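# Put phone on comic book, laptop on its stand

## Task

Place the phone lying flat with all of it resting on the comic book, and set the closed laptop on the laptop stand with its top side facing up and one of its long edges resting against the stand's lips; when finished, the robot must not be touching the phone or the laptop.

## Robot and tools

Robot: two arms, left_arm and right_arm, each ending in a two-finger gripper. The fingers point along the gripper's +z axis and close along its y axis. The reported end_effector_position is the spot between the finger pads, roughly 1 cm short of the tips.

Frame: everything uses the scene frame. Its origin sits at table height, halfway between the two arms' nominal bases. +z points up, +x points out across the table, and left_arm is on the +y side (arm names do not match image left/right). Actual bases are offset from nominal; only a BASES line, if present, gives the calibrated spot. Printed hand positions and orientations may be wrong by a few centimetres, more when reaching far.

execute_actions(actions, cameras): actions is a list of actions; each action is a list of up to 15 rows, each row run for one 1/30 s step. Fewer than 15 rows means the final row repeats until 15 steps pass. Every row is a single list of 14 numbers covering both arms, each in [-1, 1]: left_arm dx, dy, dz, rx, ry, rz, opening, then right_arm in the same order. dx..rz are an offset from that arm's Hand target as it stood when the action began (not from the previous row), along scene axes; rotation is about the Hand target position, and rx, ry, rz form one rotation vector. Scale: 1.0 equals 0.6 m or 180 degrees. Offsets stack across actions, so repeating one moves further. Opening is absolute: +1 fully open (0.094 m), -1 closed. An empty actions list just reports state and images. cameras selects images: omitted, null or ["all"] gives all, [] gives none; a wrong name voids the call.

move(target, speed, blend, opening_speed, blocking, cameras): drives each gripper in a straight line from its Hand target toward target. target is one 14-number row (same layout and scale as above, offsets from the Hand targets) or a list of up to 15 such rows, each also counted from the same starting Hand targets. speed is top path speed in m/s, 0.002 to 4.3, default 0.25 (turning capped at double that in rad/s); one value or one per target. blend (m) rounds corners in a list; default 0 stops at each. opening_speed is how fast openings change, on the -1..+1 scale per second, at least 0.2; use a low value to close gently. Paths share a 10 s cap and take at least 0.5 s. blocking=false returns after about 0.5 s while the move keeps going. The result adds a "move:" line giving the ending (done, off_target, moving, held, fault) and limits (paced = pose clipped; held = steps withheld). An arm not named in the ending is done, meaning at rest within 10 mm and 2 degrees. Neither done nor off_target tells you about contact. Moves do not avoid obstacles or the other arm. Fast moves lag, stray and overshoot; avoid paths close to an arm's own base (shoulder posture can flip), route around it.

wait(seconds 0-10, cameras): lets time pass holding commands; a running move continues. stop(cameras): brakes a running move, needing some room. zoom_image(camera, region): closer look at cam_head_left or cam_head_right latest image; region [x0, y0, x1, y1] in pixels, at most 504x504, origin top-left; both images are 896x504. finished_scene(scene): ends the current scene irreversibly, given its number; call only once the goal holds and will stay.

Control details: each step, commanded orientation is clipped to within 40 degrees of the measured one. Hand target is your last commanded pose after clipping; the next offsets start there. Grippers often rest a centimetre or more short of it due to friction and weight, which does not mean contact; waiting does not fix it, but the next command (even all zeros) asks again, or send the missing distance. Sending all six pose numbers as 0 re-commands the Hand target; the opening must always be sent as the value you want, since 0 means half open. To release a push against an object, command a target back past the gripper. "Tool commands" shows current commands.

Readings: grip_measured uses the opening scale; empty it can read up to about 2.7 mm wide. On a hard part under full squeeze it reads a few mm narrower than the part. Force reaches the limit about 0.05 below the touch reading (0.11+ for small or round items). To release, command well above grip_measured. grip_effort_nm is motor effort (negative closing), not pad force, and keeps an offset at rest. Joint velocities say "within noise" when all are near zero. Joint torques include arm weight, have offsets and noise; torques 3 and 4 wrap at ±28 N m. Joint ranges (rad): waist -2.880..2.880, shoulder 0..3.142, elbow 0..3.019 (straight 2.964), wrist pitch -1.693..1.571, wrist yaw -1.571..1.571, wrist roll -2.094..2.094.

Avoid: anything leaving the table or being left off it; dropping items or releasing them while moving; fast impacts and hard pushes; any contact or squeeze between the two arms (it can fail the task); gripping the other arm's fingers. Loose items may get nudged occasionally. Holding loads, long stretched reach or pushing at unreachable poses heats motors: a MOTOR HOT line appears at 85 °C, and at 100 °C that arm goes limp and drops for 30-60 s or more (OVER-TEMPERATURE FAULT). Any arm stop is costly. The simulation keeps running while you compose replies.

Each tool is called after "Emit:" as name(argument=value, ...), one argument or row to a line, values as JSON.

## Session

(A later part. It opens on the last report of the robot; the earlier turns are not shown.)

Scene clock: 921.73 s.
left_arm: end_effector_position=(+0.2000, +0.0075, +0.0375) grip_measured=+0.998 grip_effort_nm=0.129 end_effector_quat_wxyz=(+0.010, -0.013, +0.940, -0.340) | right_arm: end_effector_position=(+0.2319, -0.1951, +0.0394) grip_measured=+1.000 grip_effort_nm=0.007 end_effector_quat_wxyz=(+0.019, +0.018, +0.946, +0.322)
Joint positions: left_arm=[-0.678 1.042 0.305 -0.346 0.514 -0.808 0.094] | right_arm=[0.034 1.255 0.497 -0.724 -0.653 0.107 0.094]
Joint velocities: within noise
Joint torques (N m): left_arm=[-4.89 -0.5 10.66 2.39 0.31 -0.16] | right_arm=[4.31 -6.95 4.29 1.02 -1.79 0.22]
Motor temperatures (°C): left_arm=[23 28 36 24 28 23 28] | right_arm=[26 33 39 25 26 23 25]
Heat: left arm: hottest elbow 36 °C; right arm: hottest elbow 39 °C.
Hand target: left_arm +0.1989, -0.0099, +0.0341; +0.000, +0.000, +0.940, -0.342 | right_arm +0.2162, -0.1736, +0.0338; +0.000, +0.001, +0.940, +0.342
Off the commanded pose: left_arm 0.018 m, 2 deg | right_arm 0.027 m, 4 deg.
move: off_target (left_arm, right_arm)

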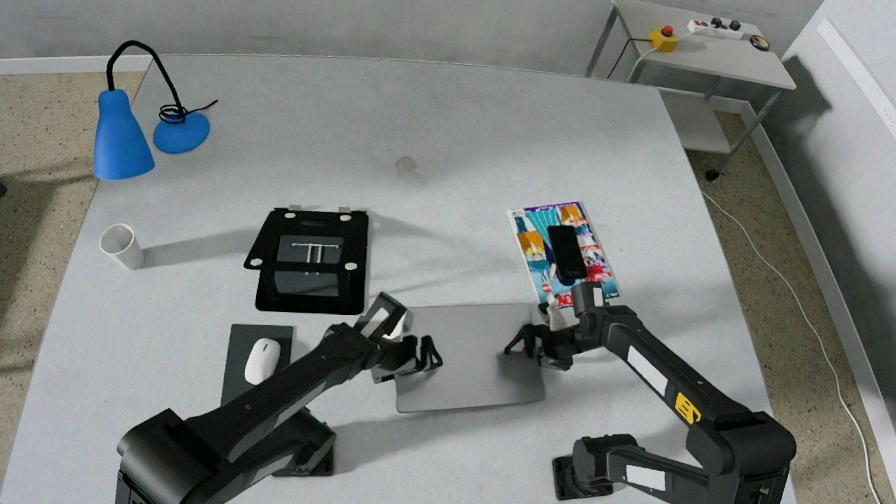

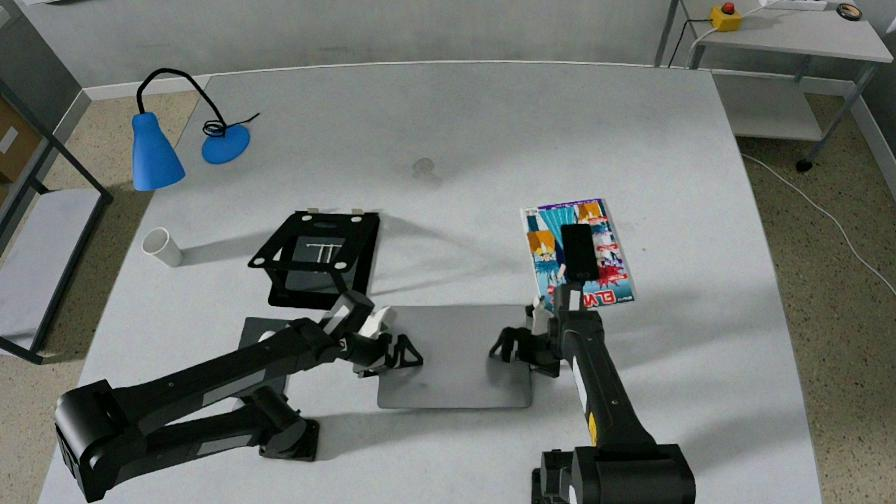

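Emit:
move(
  target=[0,-0.04,0,0,0,0,1,0,0.05,0,0,0,0,1],
  speed=0.04,
)

Emit:
zoom_image(
  camera="cam_head_right",
  region=[340, 280, 580, 440],
)

Scene clock: 925.97 s.
left_arm: end_effector_position=(+0.2015, +0.0051, +0.0365) grip_measured=+0.999 grip_effort_nm=0.081 end_effector_quat_wxyz=(+0.016, -0.032, +0.945, -0.325) | right_arm: end_effector_position=(+0.2350, -0.1916, +0.0375) grip_measured=+1.000 grip_effort_nm=-0.090 end_effector_quat_wxyz=(+0.027, +0.039, +0.955, +0.292)
Joint positions: left_arm=[-0.711 1.042 0.312 -0.346 0.46 -0.867 0.094] | right_arm=[0.085 1.228 0.489 -0.683 -0.579 0.217 0.094]
Joint velocities: within noise
Joint torques (N m): left_arm=[-8 1.55 12.25 3.75 1.07 -0.22] | right_arm=[7.65 -5.83 4.59 1.94 -3.82 0.38]
Motor temperatures (°C): left_arm=[23 28 36 24 28 23 27] | right_arm=[26 33 39 25 29 23 25]
Heat: left arm: hottest elbow 36 °C; right arm: hottest elbow 39 °C.
Hand target: left_arm +0.1988, -0.0339, +0.0341; +0.000, +0.000, +0.940, -0.342 | right_arm +0.2162, -0.1436, +0.0338; +0.000, +0.001, +0.940, +0.342
Off the commanded pose: left_arm 0.039 m, 5 deg | right_arm 0.052 m, 8 deg.
move: off_target (left_arm, right_arm)

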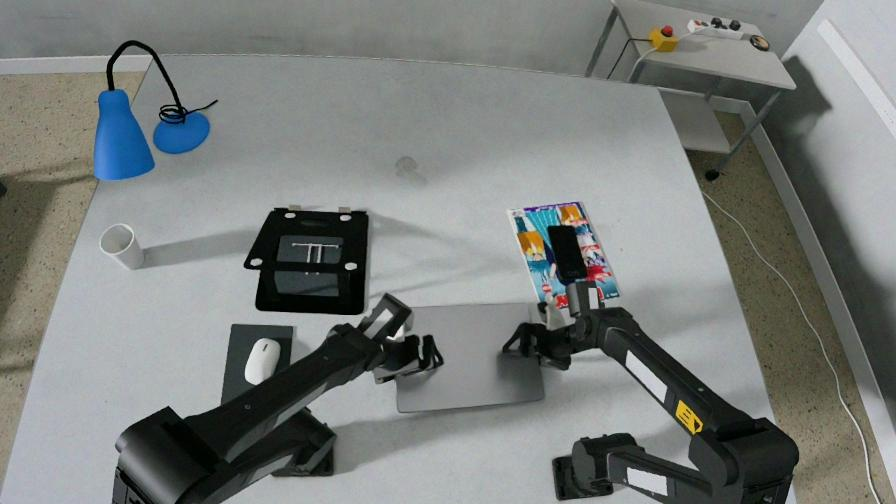

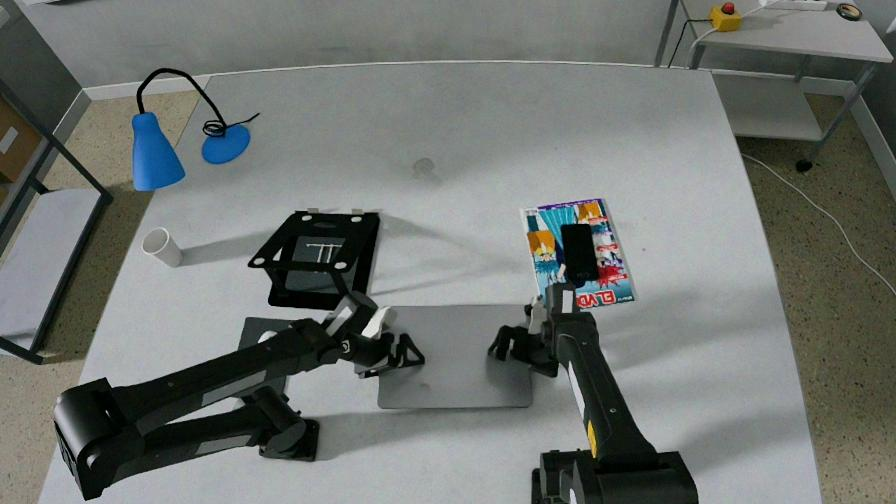

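Scaled by 2.100.

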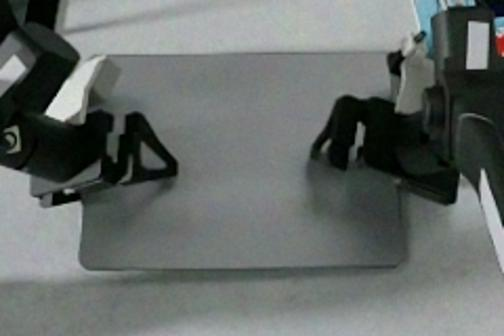

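Emit:
zoom_image(
  camera="cam_head_right",
  region=[370, 380, 550, 430],
)

Emit:
zoom_image(
  camera="cam_head_left",
  region=[500, 370, 560, 420],
)

Emit:
zoom_image(
  camera="cam_head_left",
  region=[380, 320, 460, 390],
)

Emit:
zoom_image(
  camera="cam_head_right",
  region=[480, 310, 560, 390],
)

Scaled by 2.800.

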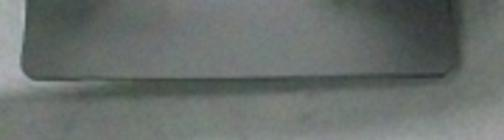

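Scaled by 8.400.

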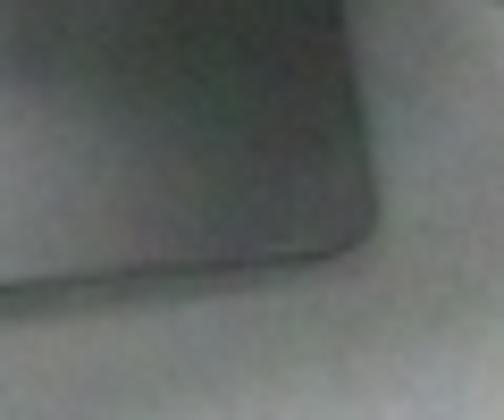

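Scaled by 6.300.

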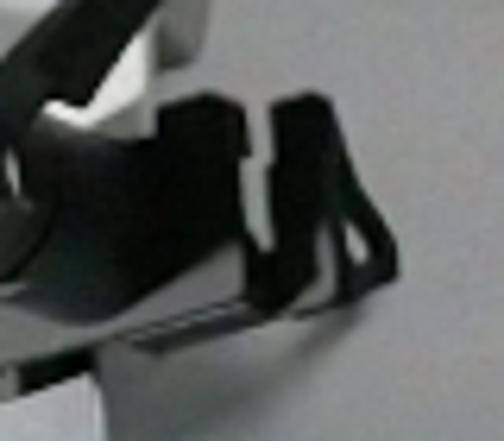

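Scaled by 6.300.

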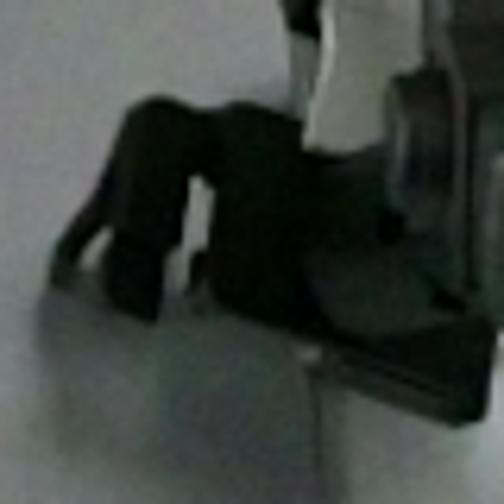

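Emit:
move(
  target=[0,-0.02,0.06,0,0,0,1,0,0.02,0.06,0,0,0,1],
  speed=0.05,
)

Emit:
zoom_image(
  camera="cam_head_left",
  region=[340, 260, 600, 440],
)

Scene clock: 944.10 s.
left_arm: end_effector_position=(+0.1917, +0.0075, +0.0364) grip_measured=+1.000 grip_effort_nm=0.012 end_effector_quat_wxyz=(+0.003, -0.024, +0.956, -0.292) | right_arm: end_effector_position=(+0.2225, -0.1857, +0.0383) grip_measured=+1.000 grip_effort_nm=-0.188 end_effector_quat_wxyz=(+0.009, +0.034, +0.961, +0.275)
Joint positions: left_arm=[-0.75 1.031 0.338 -0.444 0.419 -0.865 0.094] | right_arm=[0.13 1.206 0.489 -0.729 -0.545 0.24 0.094]
Joint velocities: within noise
Joint torques (N m): left_arm=[-7.47 -3.14 16.57 2.26 2.28 -0.53] | right_arm=[7.71 -10.17 8.14 0.12 -4.82 0.59]
Motor temperatures (°C): left_arm=[23 28 37 24 30 24 27] | right_arm=[27 33 37 25 49 23 25]
Heat: left arm: hottest elbow 37 °C; right arm: hottest wrist yaw 49 °C.
Hand target: left_arm +0.1989, -0.0459, +0.0700; +0.000, +0.000, +0.940, -0.342 | right_arm +0.2162, -0.1317, +0.0698; -0.001, +0.001, +0.940, +0.343
Off the commanded pose: left_arm 0.064 m, 7 deg | right_arm 0.063 m, 9 deg.
move: off_target (left_arm, right_arm)

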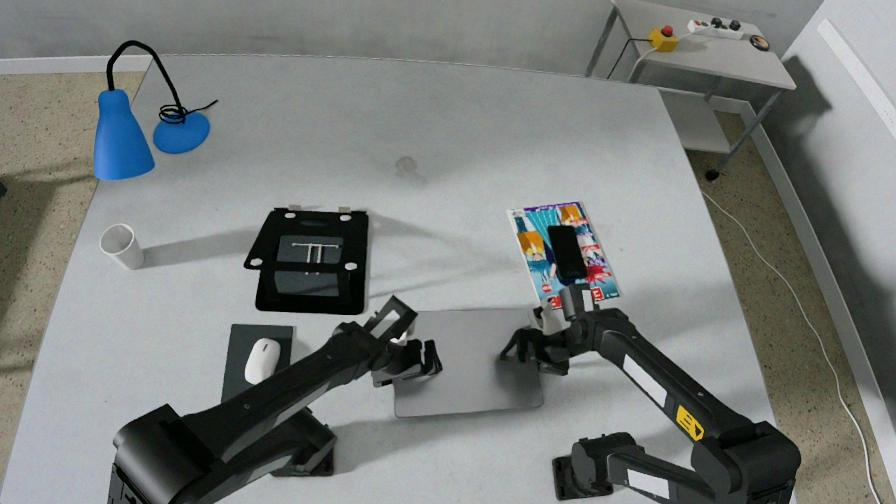

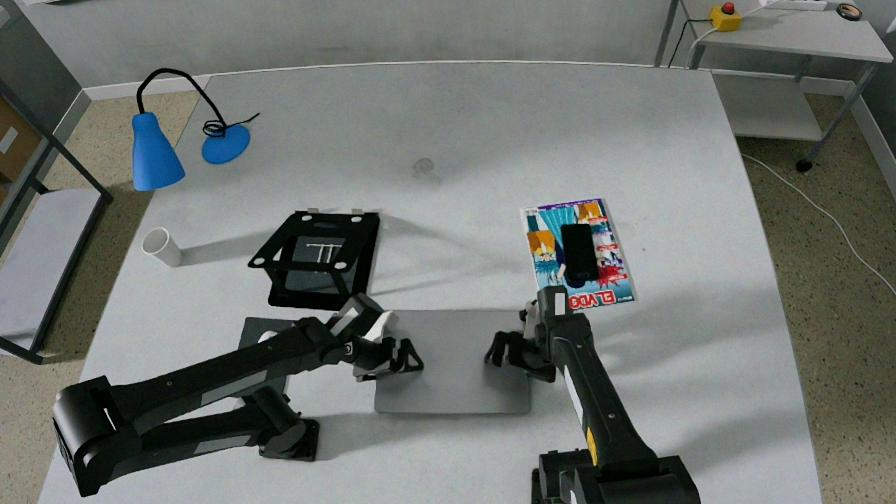

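Scaled by 1.938.

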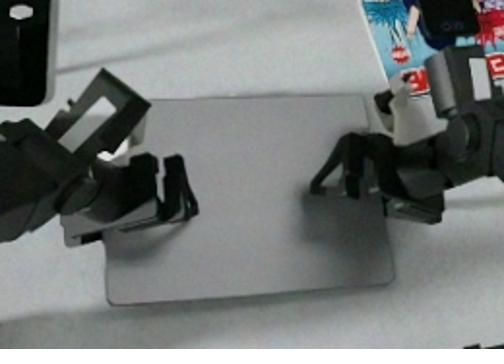

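Emit:
move(
  target=[0,0.0,0.05,0,0,0,1,0,0.0,0.05,0,0,0,1],
  speed=0.06,
)

Emit:
zoom_image(
  camera="cam_head_left",
  region=[340, 260, 600, 440],
)

Scene clock: 947.53 s.
left_arm: end_effector_position=(+0.1636, +0.0230, +0.0353) grip_measured=+1.000 grip_effort_nm=-0.017 end_effector_quat_wxyz=(-0.044, -0.033, +0.964, -0.258) | right_arm: end_effector_position=(+0.1979, -0.1719, +0.0578) grip_measured=+1.000 grip_effort_nm=-0.188 end_effector_quat_wxyz=(-0.022, +0.032, +0.956, +0.289)
Joint positions: left_arm=[-0.772 0.982 0.338 -0.603 0.428 -0.883 0.094] | right_arm=[0.177 1.127 0.489 -0.839 -0.582 0.278 0.094]
Joint velocities: within noise
Joint torques (N m): left_arm=[-5.3 -6.71 20.81 2.84 2.08 -0.28] | right_arm=[5.36 -9.17 11.69 0.32 -3.58 0.43]
Motor temperatures (°C): left_arm=[23 28 38 24 31 24 27] | right_arm=[27 33 37 25 53 23 25]
Heat: left arm: hottest elbow 38 °C; right arm: hottest wrist yaw 53 °C.
Hand target: left_arm +0.1988, -0.0459, +0.1000; +0.000, +0.001, +0.940, -0.342 | right_arm +0.2162, -0.1316, +0.0999; +0.000, +0.001, +0.939, +0.343
Off the commanded pose: left_arm 0.101 m, 12 deg | right_arm 0.061 m, 8 deg.
move: off_target (left_arm, right_arm)

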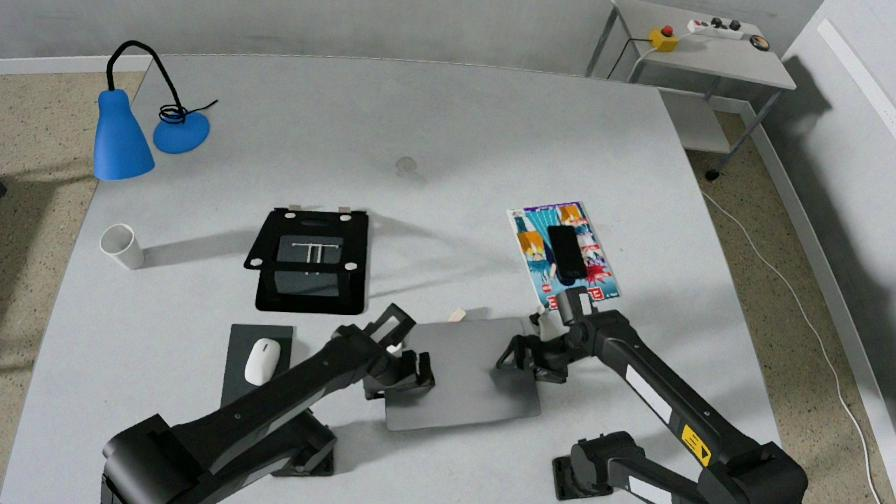

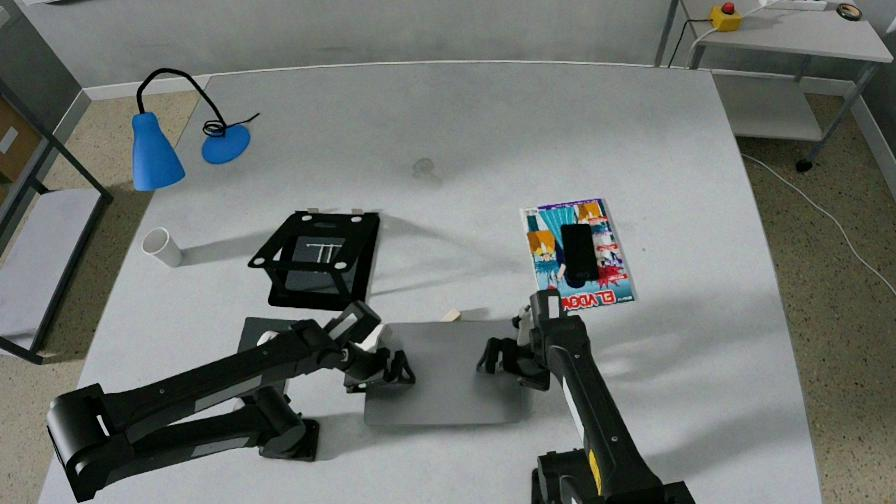

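Scaled by 1.938.

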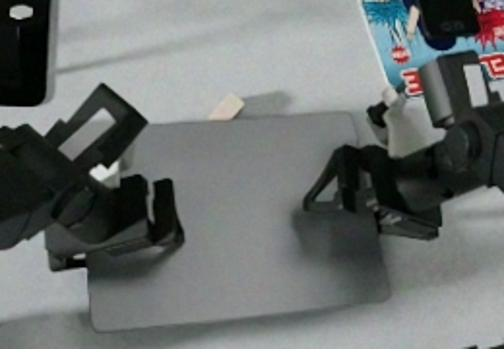

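Emit:
move(
  target=[0,0.0,0.0,0,0,0,1,0,-0.02,0.01,0,0,0,0.3],
  speed=0.06,
  opening_speed=0.6,
)

Emit:
zoom_image(
  camera="cam_head_left",
  region=[340, 260, 600, 440],
)

Scene clock: 953.50 s.
left_arm: end_effector_position=(+0.1578, +0.0262, +0.0368) grip_measured=+1.000 grip_effort_nm=-0.095 end_effector_quat_wxyz=(-0.055, -0.035, +0.965, -0.255) | right_arm: end_effector_position=(+0.1905, -0.1809, +0.0579) grip_measured=+0.306 grip_effort_nm=-0.315 end_effector_quat_wxyz=(-0.030, +0.028, +0.959, +0.279)
Joint positions: left_arm=[-0.772 0.967 0.338 -0.638 0.438 -0.884 0.094] | right_arm=[0.155 1.116 0.489 -0.893 -0.566 0.233 0.061]
Joint velocities: within noise
Joint torques (N m): left_arm=[-5.25 -7.41 20.85 3.34 1.74 -0.26] | right_arm=[3.6 -9.05 12.44 0.28 -4.29 0.33]
Motor temperatures (°C): left_arm=[23 28 40 24 32 24 27] | right_arm=[27 33 38 25 55 23 25]
Heat: left arm: hottest elbow 40 °C; right arm: hottest wrist yaw 55 °C.
Hand target: left_arm +0.1988, -0.0459, +0.1000; +0.000, +0.001, +0.940, -0.342 | right_arm +0.2162, -0.1436, +0.1058; +0.000, +0.001, +0.939, +0.343
Off the commanded pose: left_arm 0.104 m, 13 deg | right_arm 0.066 m, 9 deg.
move: off_target (left_arm, right_arm)

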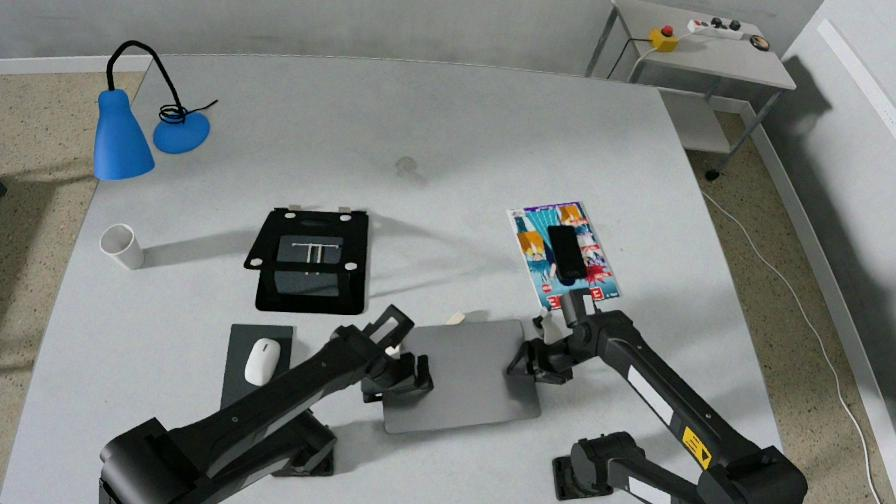

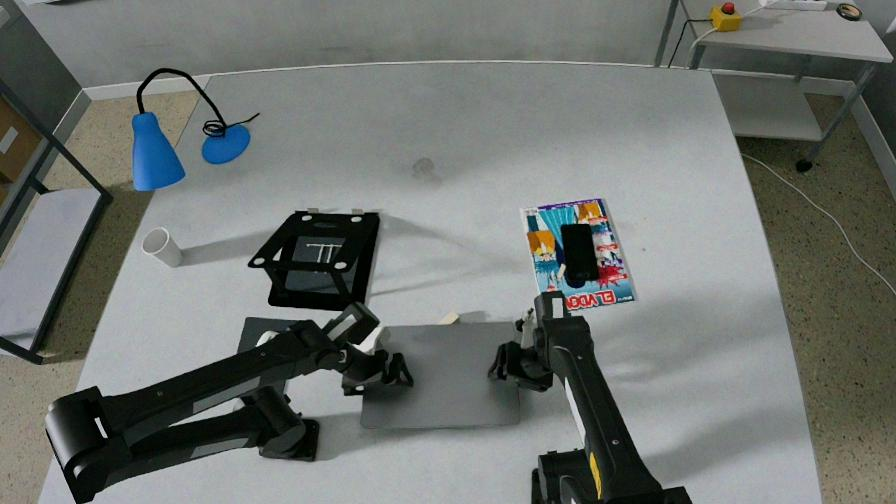

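Scaled by 1.938.

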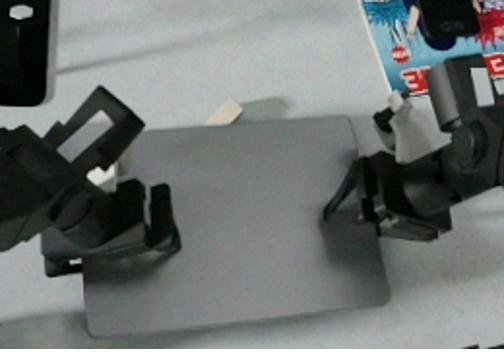

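Emit:
move(
  target=[0,0.0,0.0,0,0,0,1,0,-0.01,0.0,0,0,0,-0.4],
  speed=0.06,
  opening_speed=0.5,
)

Emit:
zoom_image(
  camera="cam_head_left",
  region=[340, 260, 600, 440],
)

Scene clock: 958.30 s.
left_arm: end_effector_position=(+0.1543, +0.0279, +0.0407) grip_measured=+1.000 grip_effort_nm=-0.149 end_effector_quat_wxyz=(-0.061, -0.043, +0.964, -0.256) | right_arm: end_effector_position=(+0.1899, -0.1906, +0.0576) grip_measured=-0.301 grip_effort_nm=-0.979 end_effector_quat_wxyz=(-0.031, +0.029, +0.960, +0.277)
Joint positions: left_arm=[-0.772 0.944 0.338 -0.664 0.445 -0.901 0.094] | right_arm=[0.115 1.116 0.489 -0.919 -0.565 0.189 0.033]
Joint velocities: within noise
Joint torques (N m): left_arm=[-4.95 -5.13 21.12 3.9 1.44 -0.08] | right_arm=[4.89 -9 12.44 0.03 -4.54 0.38]
Motor temperatures (°C): left_arm=[23 28 42 24 33 24 27] | right_arm=[27 33 38 25 60 23 25]
Heat: left arm: hottest elbow 42 °C; right arm: hottest wrist yaw 60 °C.
Hand target: left_arm +0.1988, -0.0459, +0.1000; +0.000, +0.001, +0.940, -0.342 | right_arm +0.2162, -0.1497, +0.1058; +0.000, +0.001, +0.940, +0.342
Off the commanded pose: left_arm 0.105 m, 13 deg | right_arm 0.069 m, 9 deg.
move: off_target (left_arm, right_arm)

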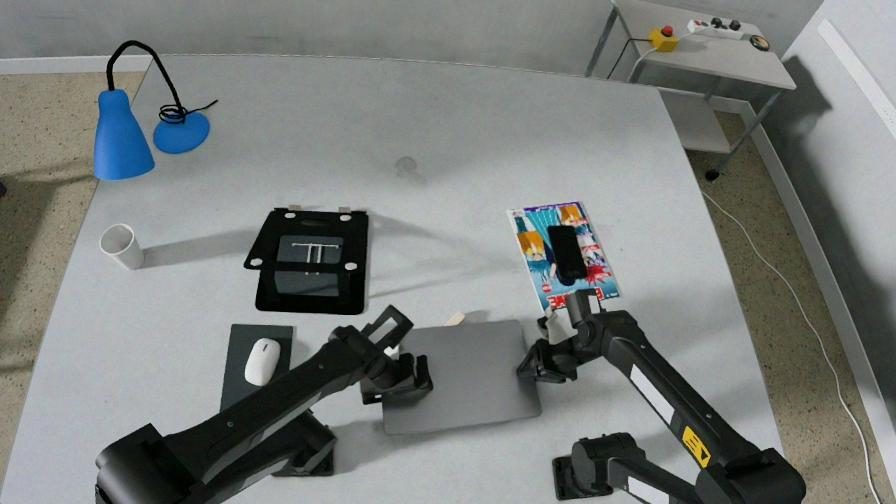

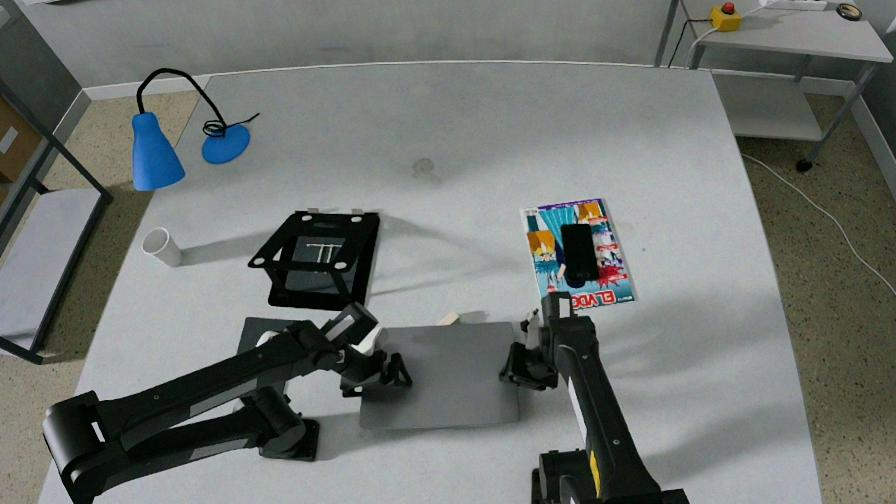

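Scaled by 1.938.

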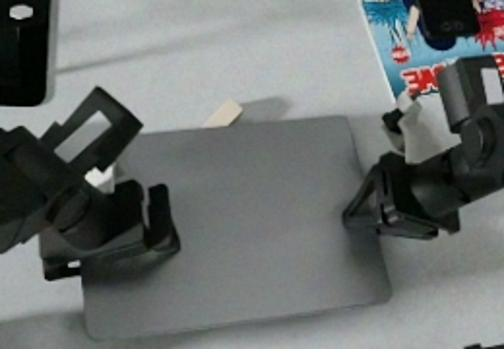

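Emit:
move(
  target=[0,0.02,0.0,0,0,0,1,-0.04,-0.045,0.04,0,0,0,-0.5],
  speed=0.05,
)

Emit:
zoom_image(
  camera="cam_head_left",
  region=[340, 260, 600, 440],
)

Emit:
zoom_image(
  camera="cam_head_right",
  region=[340, 280, 600, 450],
)

Scene clock: 963.77 s.
left_arm: end_effector_position=(+0.1498, +0.0223, +0.0508) grip_measured=+1.000 grip_effort_nm=-0.154 end_effector_quat_wxyz=(-0.063, -0.017, +0.958, -0.281) | right_arm: end_effector_position=(+0.1689, -0.2021, +0.0819) grip_measured=-0.416 grip_effort_nm=-1.013 end_effector_quat_wxyz=(-0.039, +0.037, +0.954, +0.294)
Joint positions: left_arm=[-0.772 0.911 0.338 -0.67 0.492 -0.862 0.094] | right_arm=[0.046 1.01 0.489 -1.079 -0.603 0.121 0.027]
Joint velocities: within noise
Joint torques (N m): left_arm=[-2.67 -4.07 20.41 3.54 0.14 -0.27] | right_arm=[3.19 -8.18 12.89 -0.83 -3.54 0.02]
Motor temperatures (°C): left_arm=[23 28 44 24 32 24 27] | right_arm=[27 33 39 25 64 23 25]
Heat: left arm: hottest elbow 44 °C; right arm: hottest wrist yaw 64 °C.
Hand target: left_arm +0.1988, -0.0339, +0.1001; +0.000, +0.001, +0.940, -0.342 | right_arm +0.1922, -0.1766, +0.1298; +0.000, +0.001, +0.940, +0.342
Off the commanded pose: left_arm 0.089 m, 10 deg | right_arm 0.059 m, 8 deg.
move: off_target (left_arm, right_arm)

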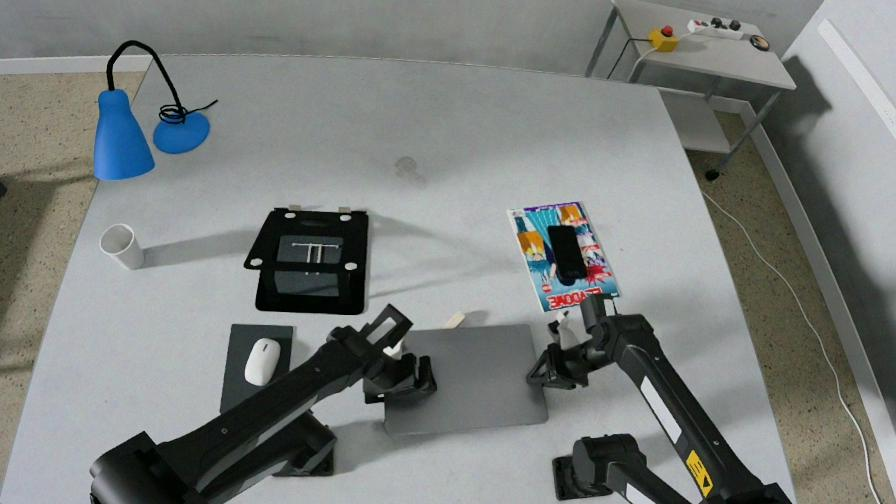

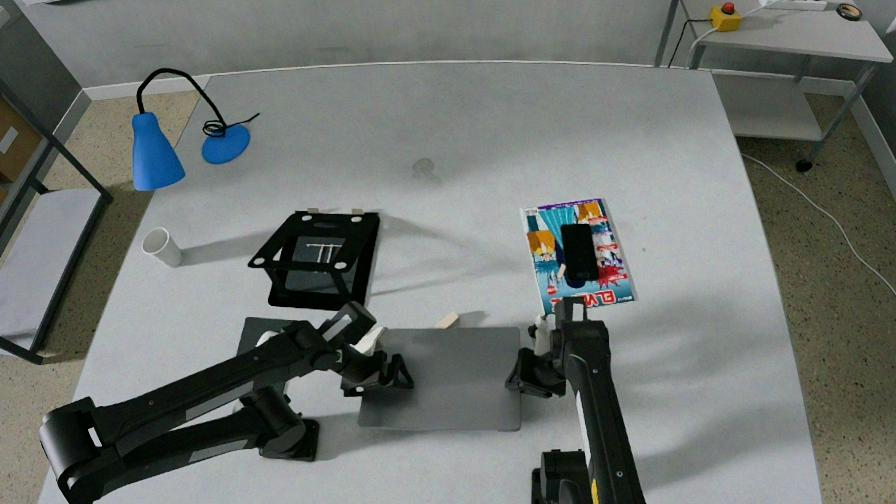

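Scaled by 1.938.

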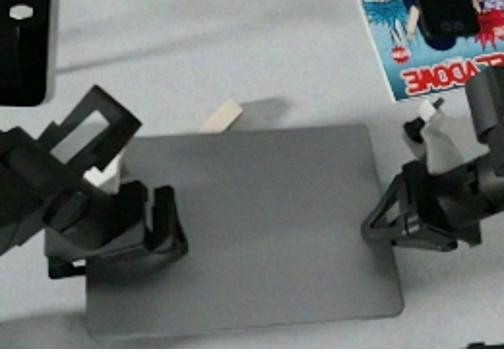

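Scaled by 1.938.

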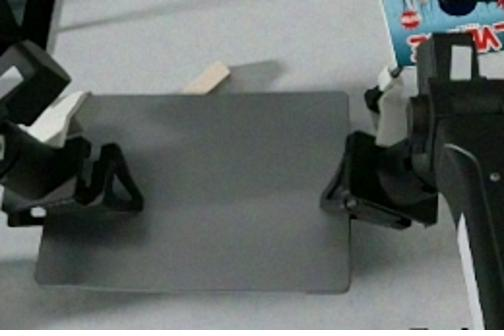

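Emit:
move(
  target=[0,0.02,0.0,0,0,0,0.3,0,-0.01,0.0,0,0,0,-0.6],
  speed=0.05,
  opening_speed=0.6,
)

Emit:
zoom_image(
  camera="cam_head_left",
  region=[340, 260, 600, 440],
)

Emit:
zoom_image(
  camera="cam_head_right",
  region=[340, 280, 600, 450],
)

Scene clock: 971.53 s.
left_arm: end_effector_position=(+0.1552, +0.0237, +0.0549) grip_measured=+0.790 grip_effort_nm=-0.911 end_effector_quat_wxyz=(-0.057, -0.019, +0.954, -0.292) | right_arm: end_effector_position=(+0.1671, -0.2059, +0.0839) grip_measured=-0.425 grip_effort_nm=-1.038 end_effector_quat_wxyz=(-0.041, +0.041, +0.952, +0.300)
Joint positions: left_arm=[-0.742 0.898 0.338 -0.67 0.509 -0.843 0.084] | right_arm=[0.02 1.005 0.489 -1.102 -0.613 0.096 0.027]
Joint velocities: within noise
Joint torques (N m): left_arm=[-3.02 -3.96 19.64 2.88 0 -0.1] | right_arm=[3.49 -7.71 13.11 -0.61 -3.25 -0.04]
Motor temperatures (°C): left_arm=[23 27 46 24 31 24 27] | right_arm=[27 33 40 25 62 23 26]
Heat: left arm: hottest elbow 46 °C; right arm: hottest wrist yaw 62 °C.
Hand target: left_arm +0.1988, -0.0219, +0.1000; +0.000, +0.000, +0.940, -0.342 | right_arm +0.1922, -0.1826, +0.1298; +0.000, +0.001, +0.940, +0.342
Off the commanded pose: left_arm 0.078 m, 9 deg | right_arm 0.057 m, 8 deg.
move: off_target (left_arm, right_arm)

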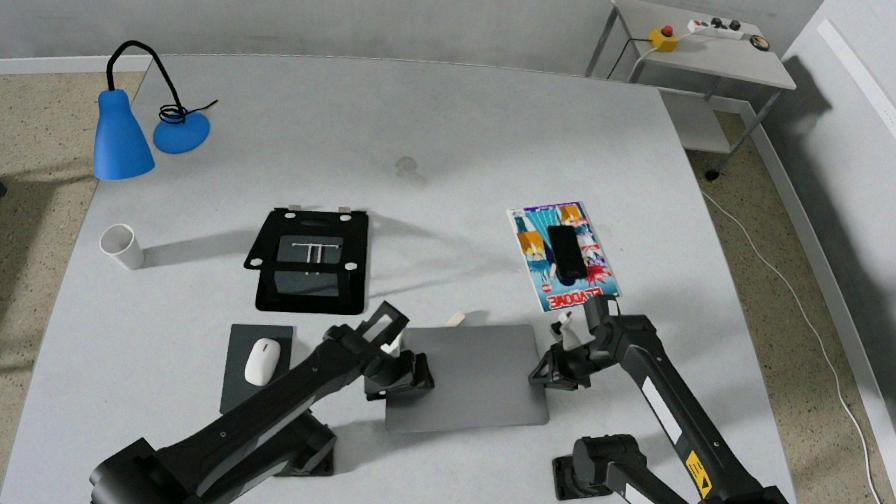

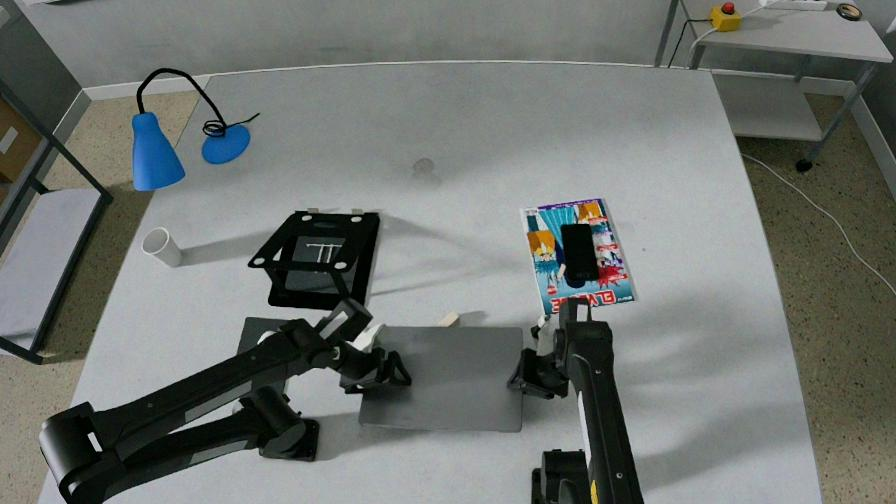

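Scaled by 1.938.

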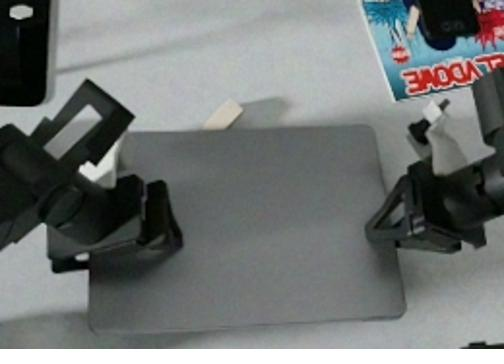

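Scaled by 1.938.

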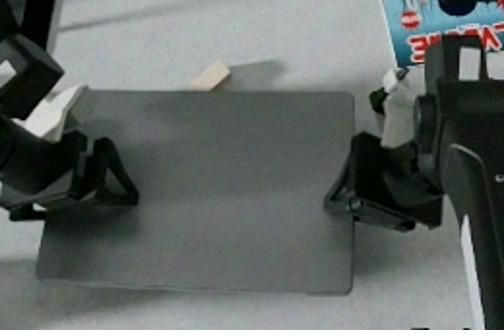

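Emit:
move(
  target=[0.15,0,0.04,0,0,0,1,0.15,0,0.0,0,0,0,-0.6],
  speed=0.04,
  opening_speed=0.6,
)

Emit:
zoom_image(
  camera="cam_head_left",
  region=[340, 260, 600, 440],
)

Emit:
zoom_image(
  camera="cam_head_right",
  region=[340, 280, 600, 450],
)

Scene clock: 985.63 s.
left_arm: end_effector_position=(+0.2284, +0.0296, +0.0582) grip_measured=+1.000 grip_effort_nm=0.002 end_effector_quat_wxyz=(-0.068, -0.048, +0.957, -0.279) | right_arm: end_effector_position=(+0.2469, -0.2001, +0.0999) grip_measured=-0.522 grip_effort_nm=-1.038 end_effector_quat_wxyz=(-0.042, +0.039, +0.945, +0.322)
Joint positions: left_arm=[-0.536 1.141 0.499 -0.724 0.549 -0.665 0.094] | right_arm=[0.011 1.245 0.689 -1.071 -0.659 0.08 0.022]
Joint velocities: within noise
Joint torques (N m): left_arm=[-3.14 -7.53 23.06 1.31 1.85 0.22] | right_arm=[2.73 -8.35 12.97 0.54 -1.7 -0.04]
Motor temperatures (°C): left_arm=[23 27 48 24 30 24 28] | right_arm=[27 32 42 25 60 23 26]
Heat: left arm: hottest elbow 48 °C; right arm: hottest wrist yaw 60 °C.
Hand target: left_arm +0.2888, -0.0219, +0.1241; +0.000, +0.001, +0.940, -0.342 | right_arm +0.2821, -0.1827, +0.1297; -0.001, +0.001, +0.940, +0.342
Off the commanded pose: left_arm 0.103 m, 12 deg | right_arm 0.049 m, 7 deg.
move: off_target (left_arm, right_arm)

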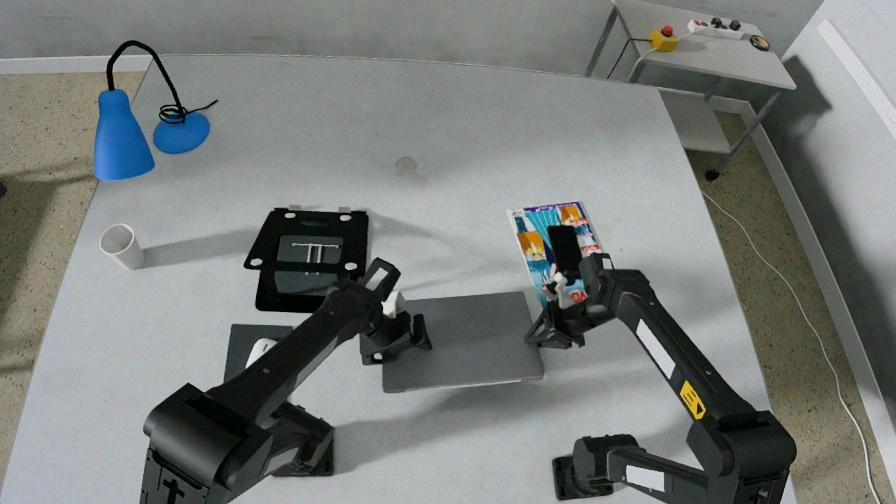

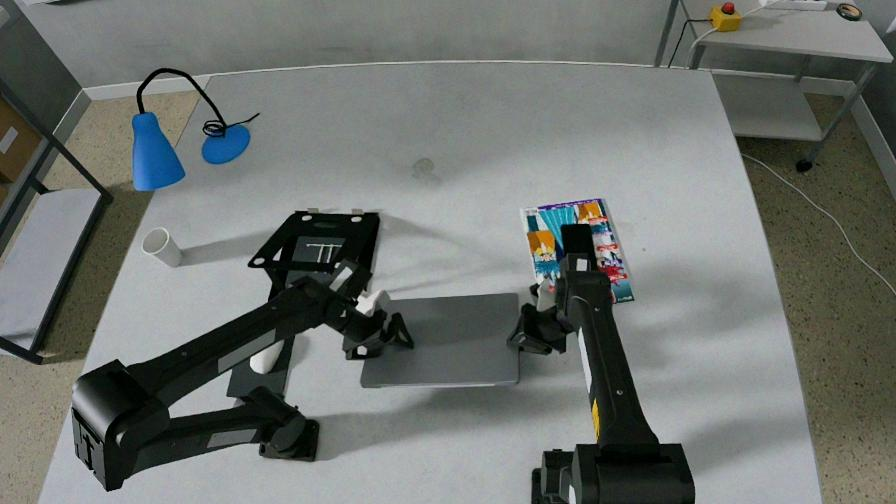

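Scaled by 1.938.

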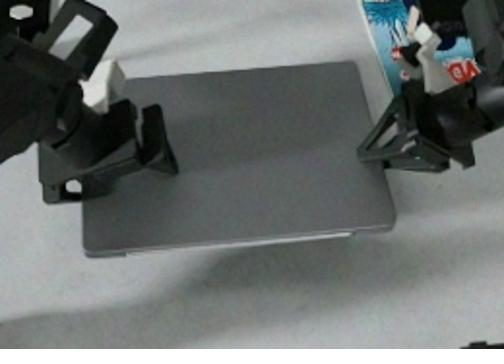

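Scaled by 1.938.

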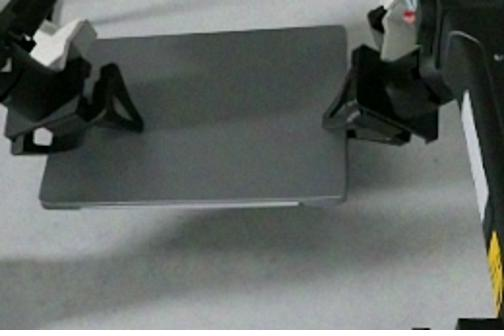

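Emit:
move(
  target=[0.0,0,0.03,-0.15,0,0,1,0.0,0,0.0,0,0,0,-0.7],
  speed=0.1,
)

Emit:
zoom_image(
  camera="cam_head_left",
  region=[340, 260, 600, 440],
)

Emit:
zoom_image(
  camera="cam_head_right",
  region=[340, 260, 600, 430],
)

Scene clock: 994.13 s.
left_arm: end_effector_position=(+0.2653, +0.0184, +0.0829) grip_measured=+1.000 grip_effort_nm=-0.090 end_effector_quat_wxyz=(-0.041, -0.073, +0.869, -0.487) | right_arm: end_effector_position=(+0.2676, -0.2157, +0.1087) grip_measured=-0.522 grip_effort_nm=-1.033 end_effector_quat_wxyz=(-0.014, +0.049, +0.950, +0.309)
Joint positions: left_arm=[-0.346 1.183 0.404 -0.319 0.945 -0.73 0.094] | right_arm=[-0.028 1.245 0.726 -1.063 -0.628 0.077 0.022]
Joint velocities: within noise
Joint torques (N m): left_arm=[-5.42 -10.34 15.1 4.33 4 -0.2] | right_arm=[5.3 -8.59 10.55 0.36 -2.77 -0.04]
Motor temperatures (°C): left_arm=[23 27 50 24 35 24 28] | right_arm=[27 33 44 25 55 23 27]
Heat: left arm: hottest elbow 50 °C; right arm: hottest wrist yaw 55 °C.
Hand target: left_arm +0.2888, -0.0219, +0.1421; +0.000, +0.001, +0.834, -0.552 | right_arm +0.2822, -0.1827, +0.1298; +0.000, +0.001, +0.940, +0.342
Off the commanded pose: left_arm 0.075 m, 13 deg | right_arm 0.042 m, 7 deg.
move: off_target (left_arm, right_arm)

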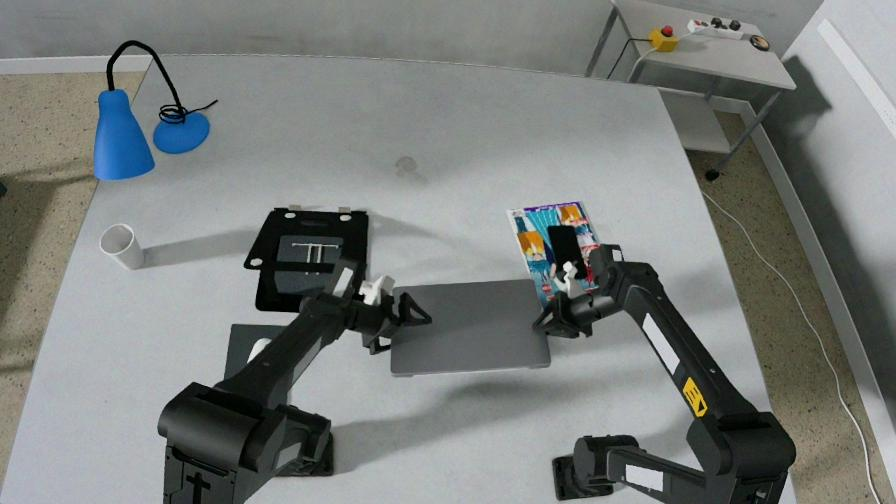

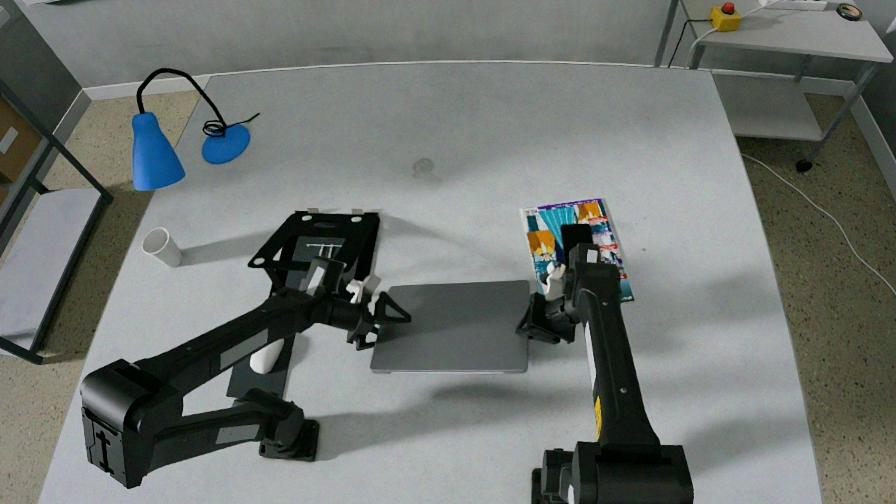

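Scaled by 1.938.

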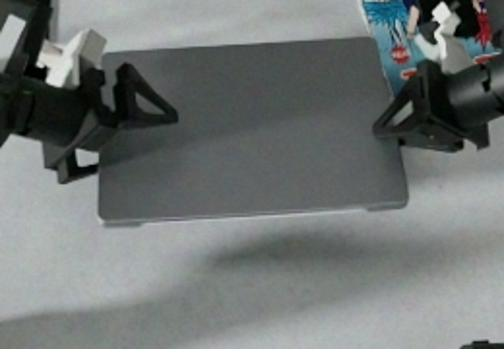

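Scaled by 1.938.

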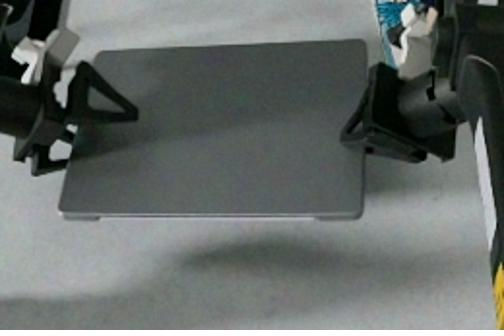

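Emit:
move(
  target=[0.0,0.01,-0.01,0,0,0,0.3,0.0,0,0.0,0.04,0,0,-0.7],
  speed=0.1,
  opening_speed=0.6,
)

Emit:
zoom_image(
  camera="cam_head_left",
  region=[340, 260, 600, 440],
)

Emit:
zoom_image(
  camera="cam_head_right",
  region=[340, 260, 600, 430],
)

Scene clock: 1000.03 s.
left_arm: end_effector_position=(+0.2697, +0.0232, +0.0822) grip_measured=+0.307 grip_effort_nm=-0.305 end_effector_quat_wxyz=(-0.037, -0.079, +0.866, -0.493) | right_arm: end_effector_position=(+0.2767, -0.2220, +0.1128) grip_measured=-0.552 grip_effort_nm=-1.038 end_effector_quat_wxyz=(+0.003, +0.052, +0.932, +0.358)
Joint positions: left_arm=[-0.322 1.191 0.401 -0.307 0.958 -0.726 0.061] | right_arm=[-0.095 1.271 0.726 -1.051 -0.733 0.011 0.021]
Joint velocities: within noise
Joint torques (N m): left_arm=[-6.36 -10.4 14.27 4.1 3.87 0] | right_arm=[6.24 -8.35 9.17 -0.05 -3.52 -0.11]
Motor temperatures (°C): left_arm=[23 27 49 24 42 24 27] | right_arm=[27 33 44 25 56 23 27]
Heat: left arm: hottest elbow 49 °C; right arm: hottest wrist yaw 56 °C.
Hand target: left_arm +0.2888, -0.0159, +0.1360; +0.000, +0.001, +0.834, -0.552 | right_arm +0.2821, -0.1826, +0.1298; -0.001, +0.001, +0.916, +0.401
Off the commanded pose: left_arm 0.069 m, 13 deg | right_arm 0.043 m, 8 deg.
move: off_target (left_arm, right_arm)

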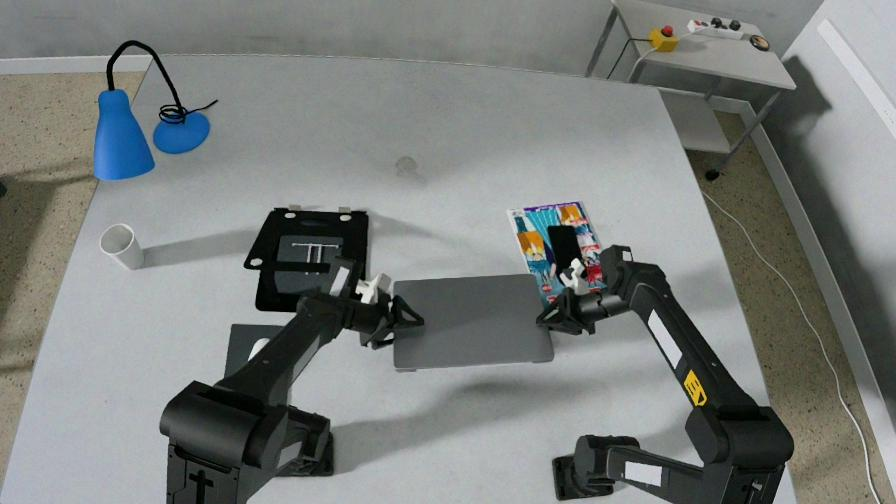

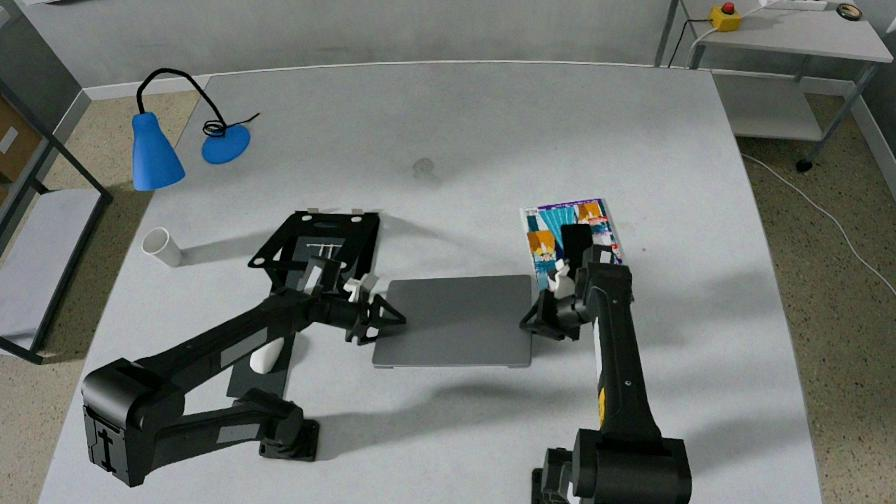

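Scaled by 1.938.

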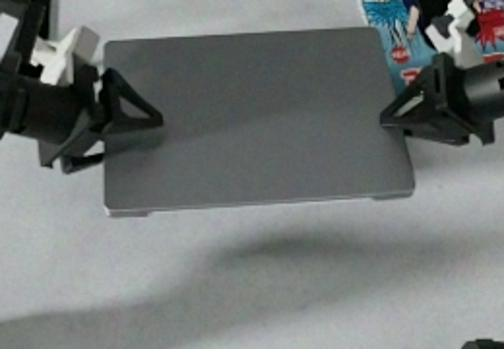

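Scaled by 1.938.

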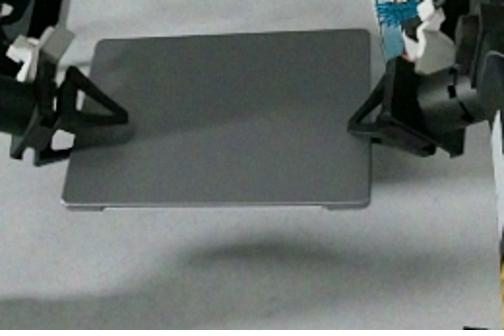

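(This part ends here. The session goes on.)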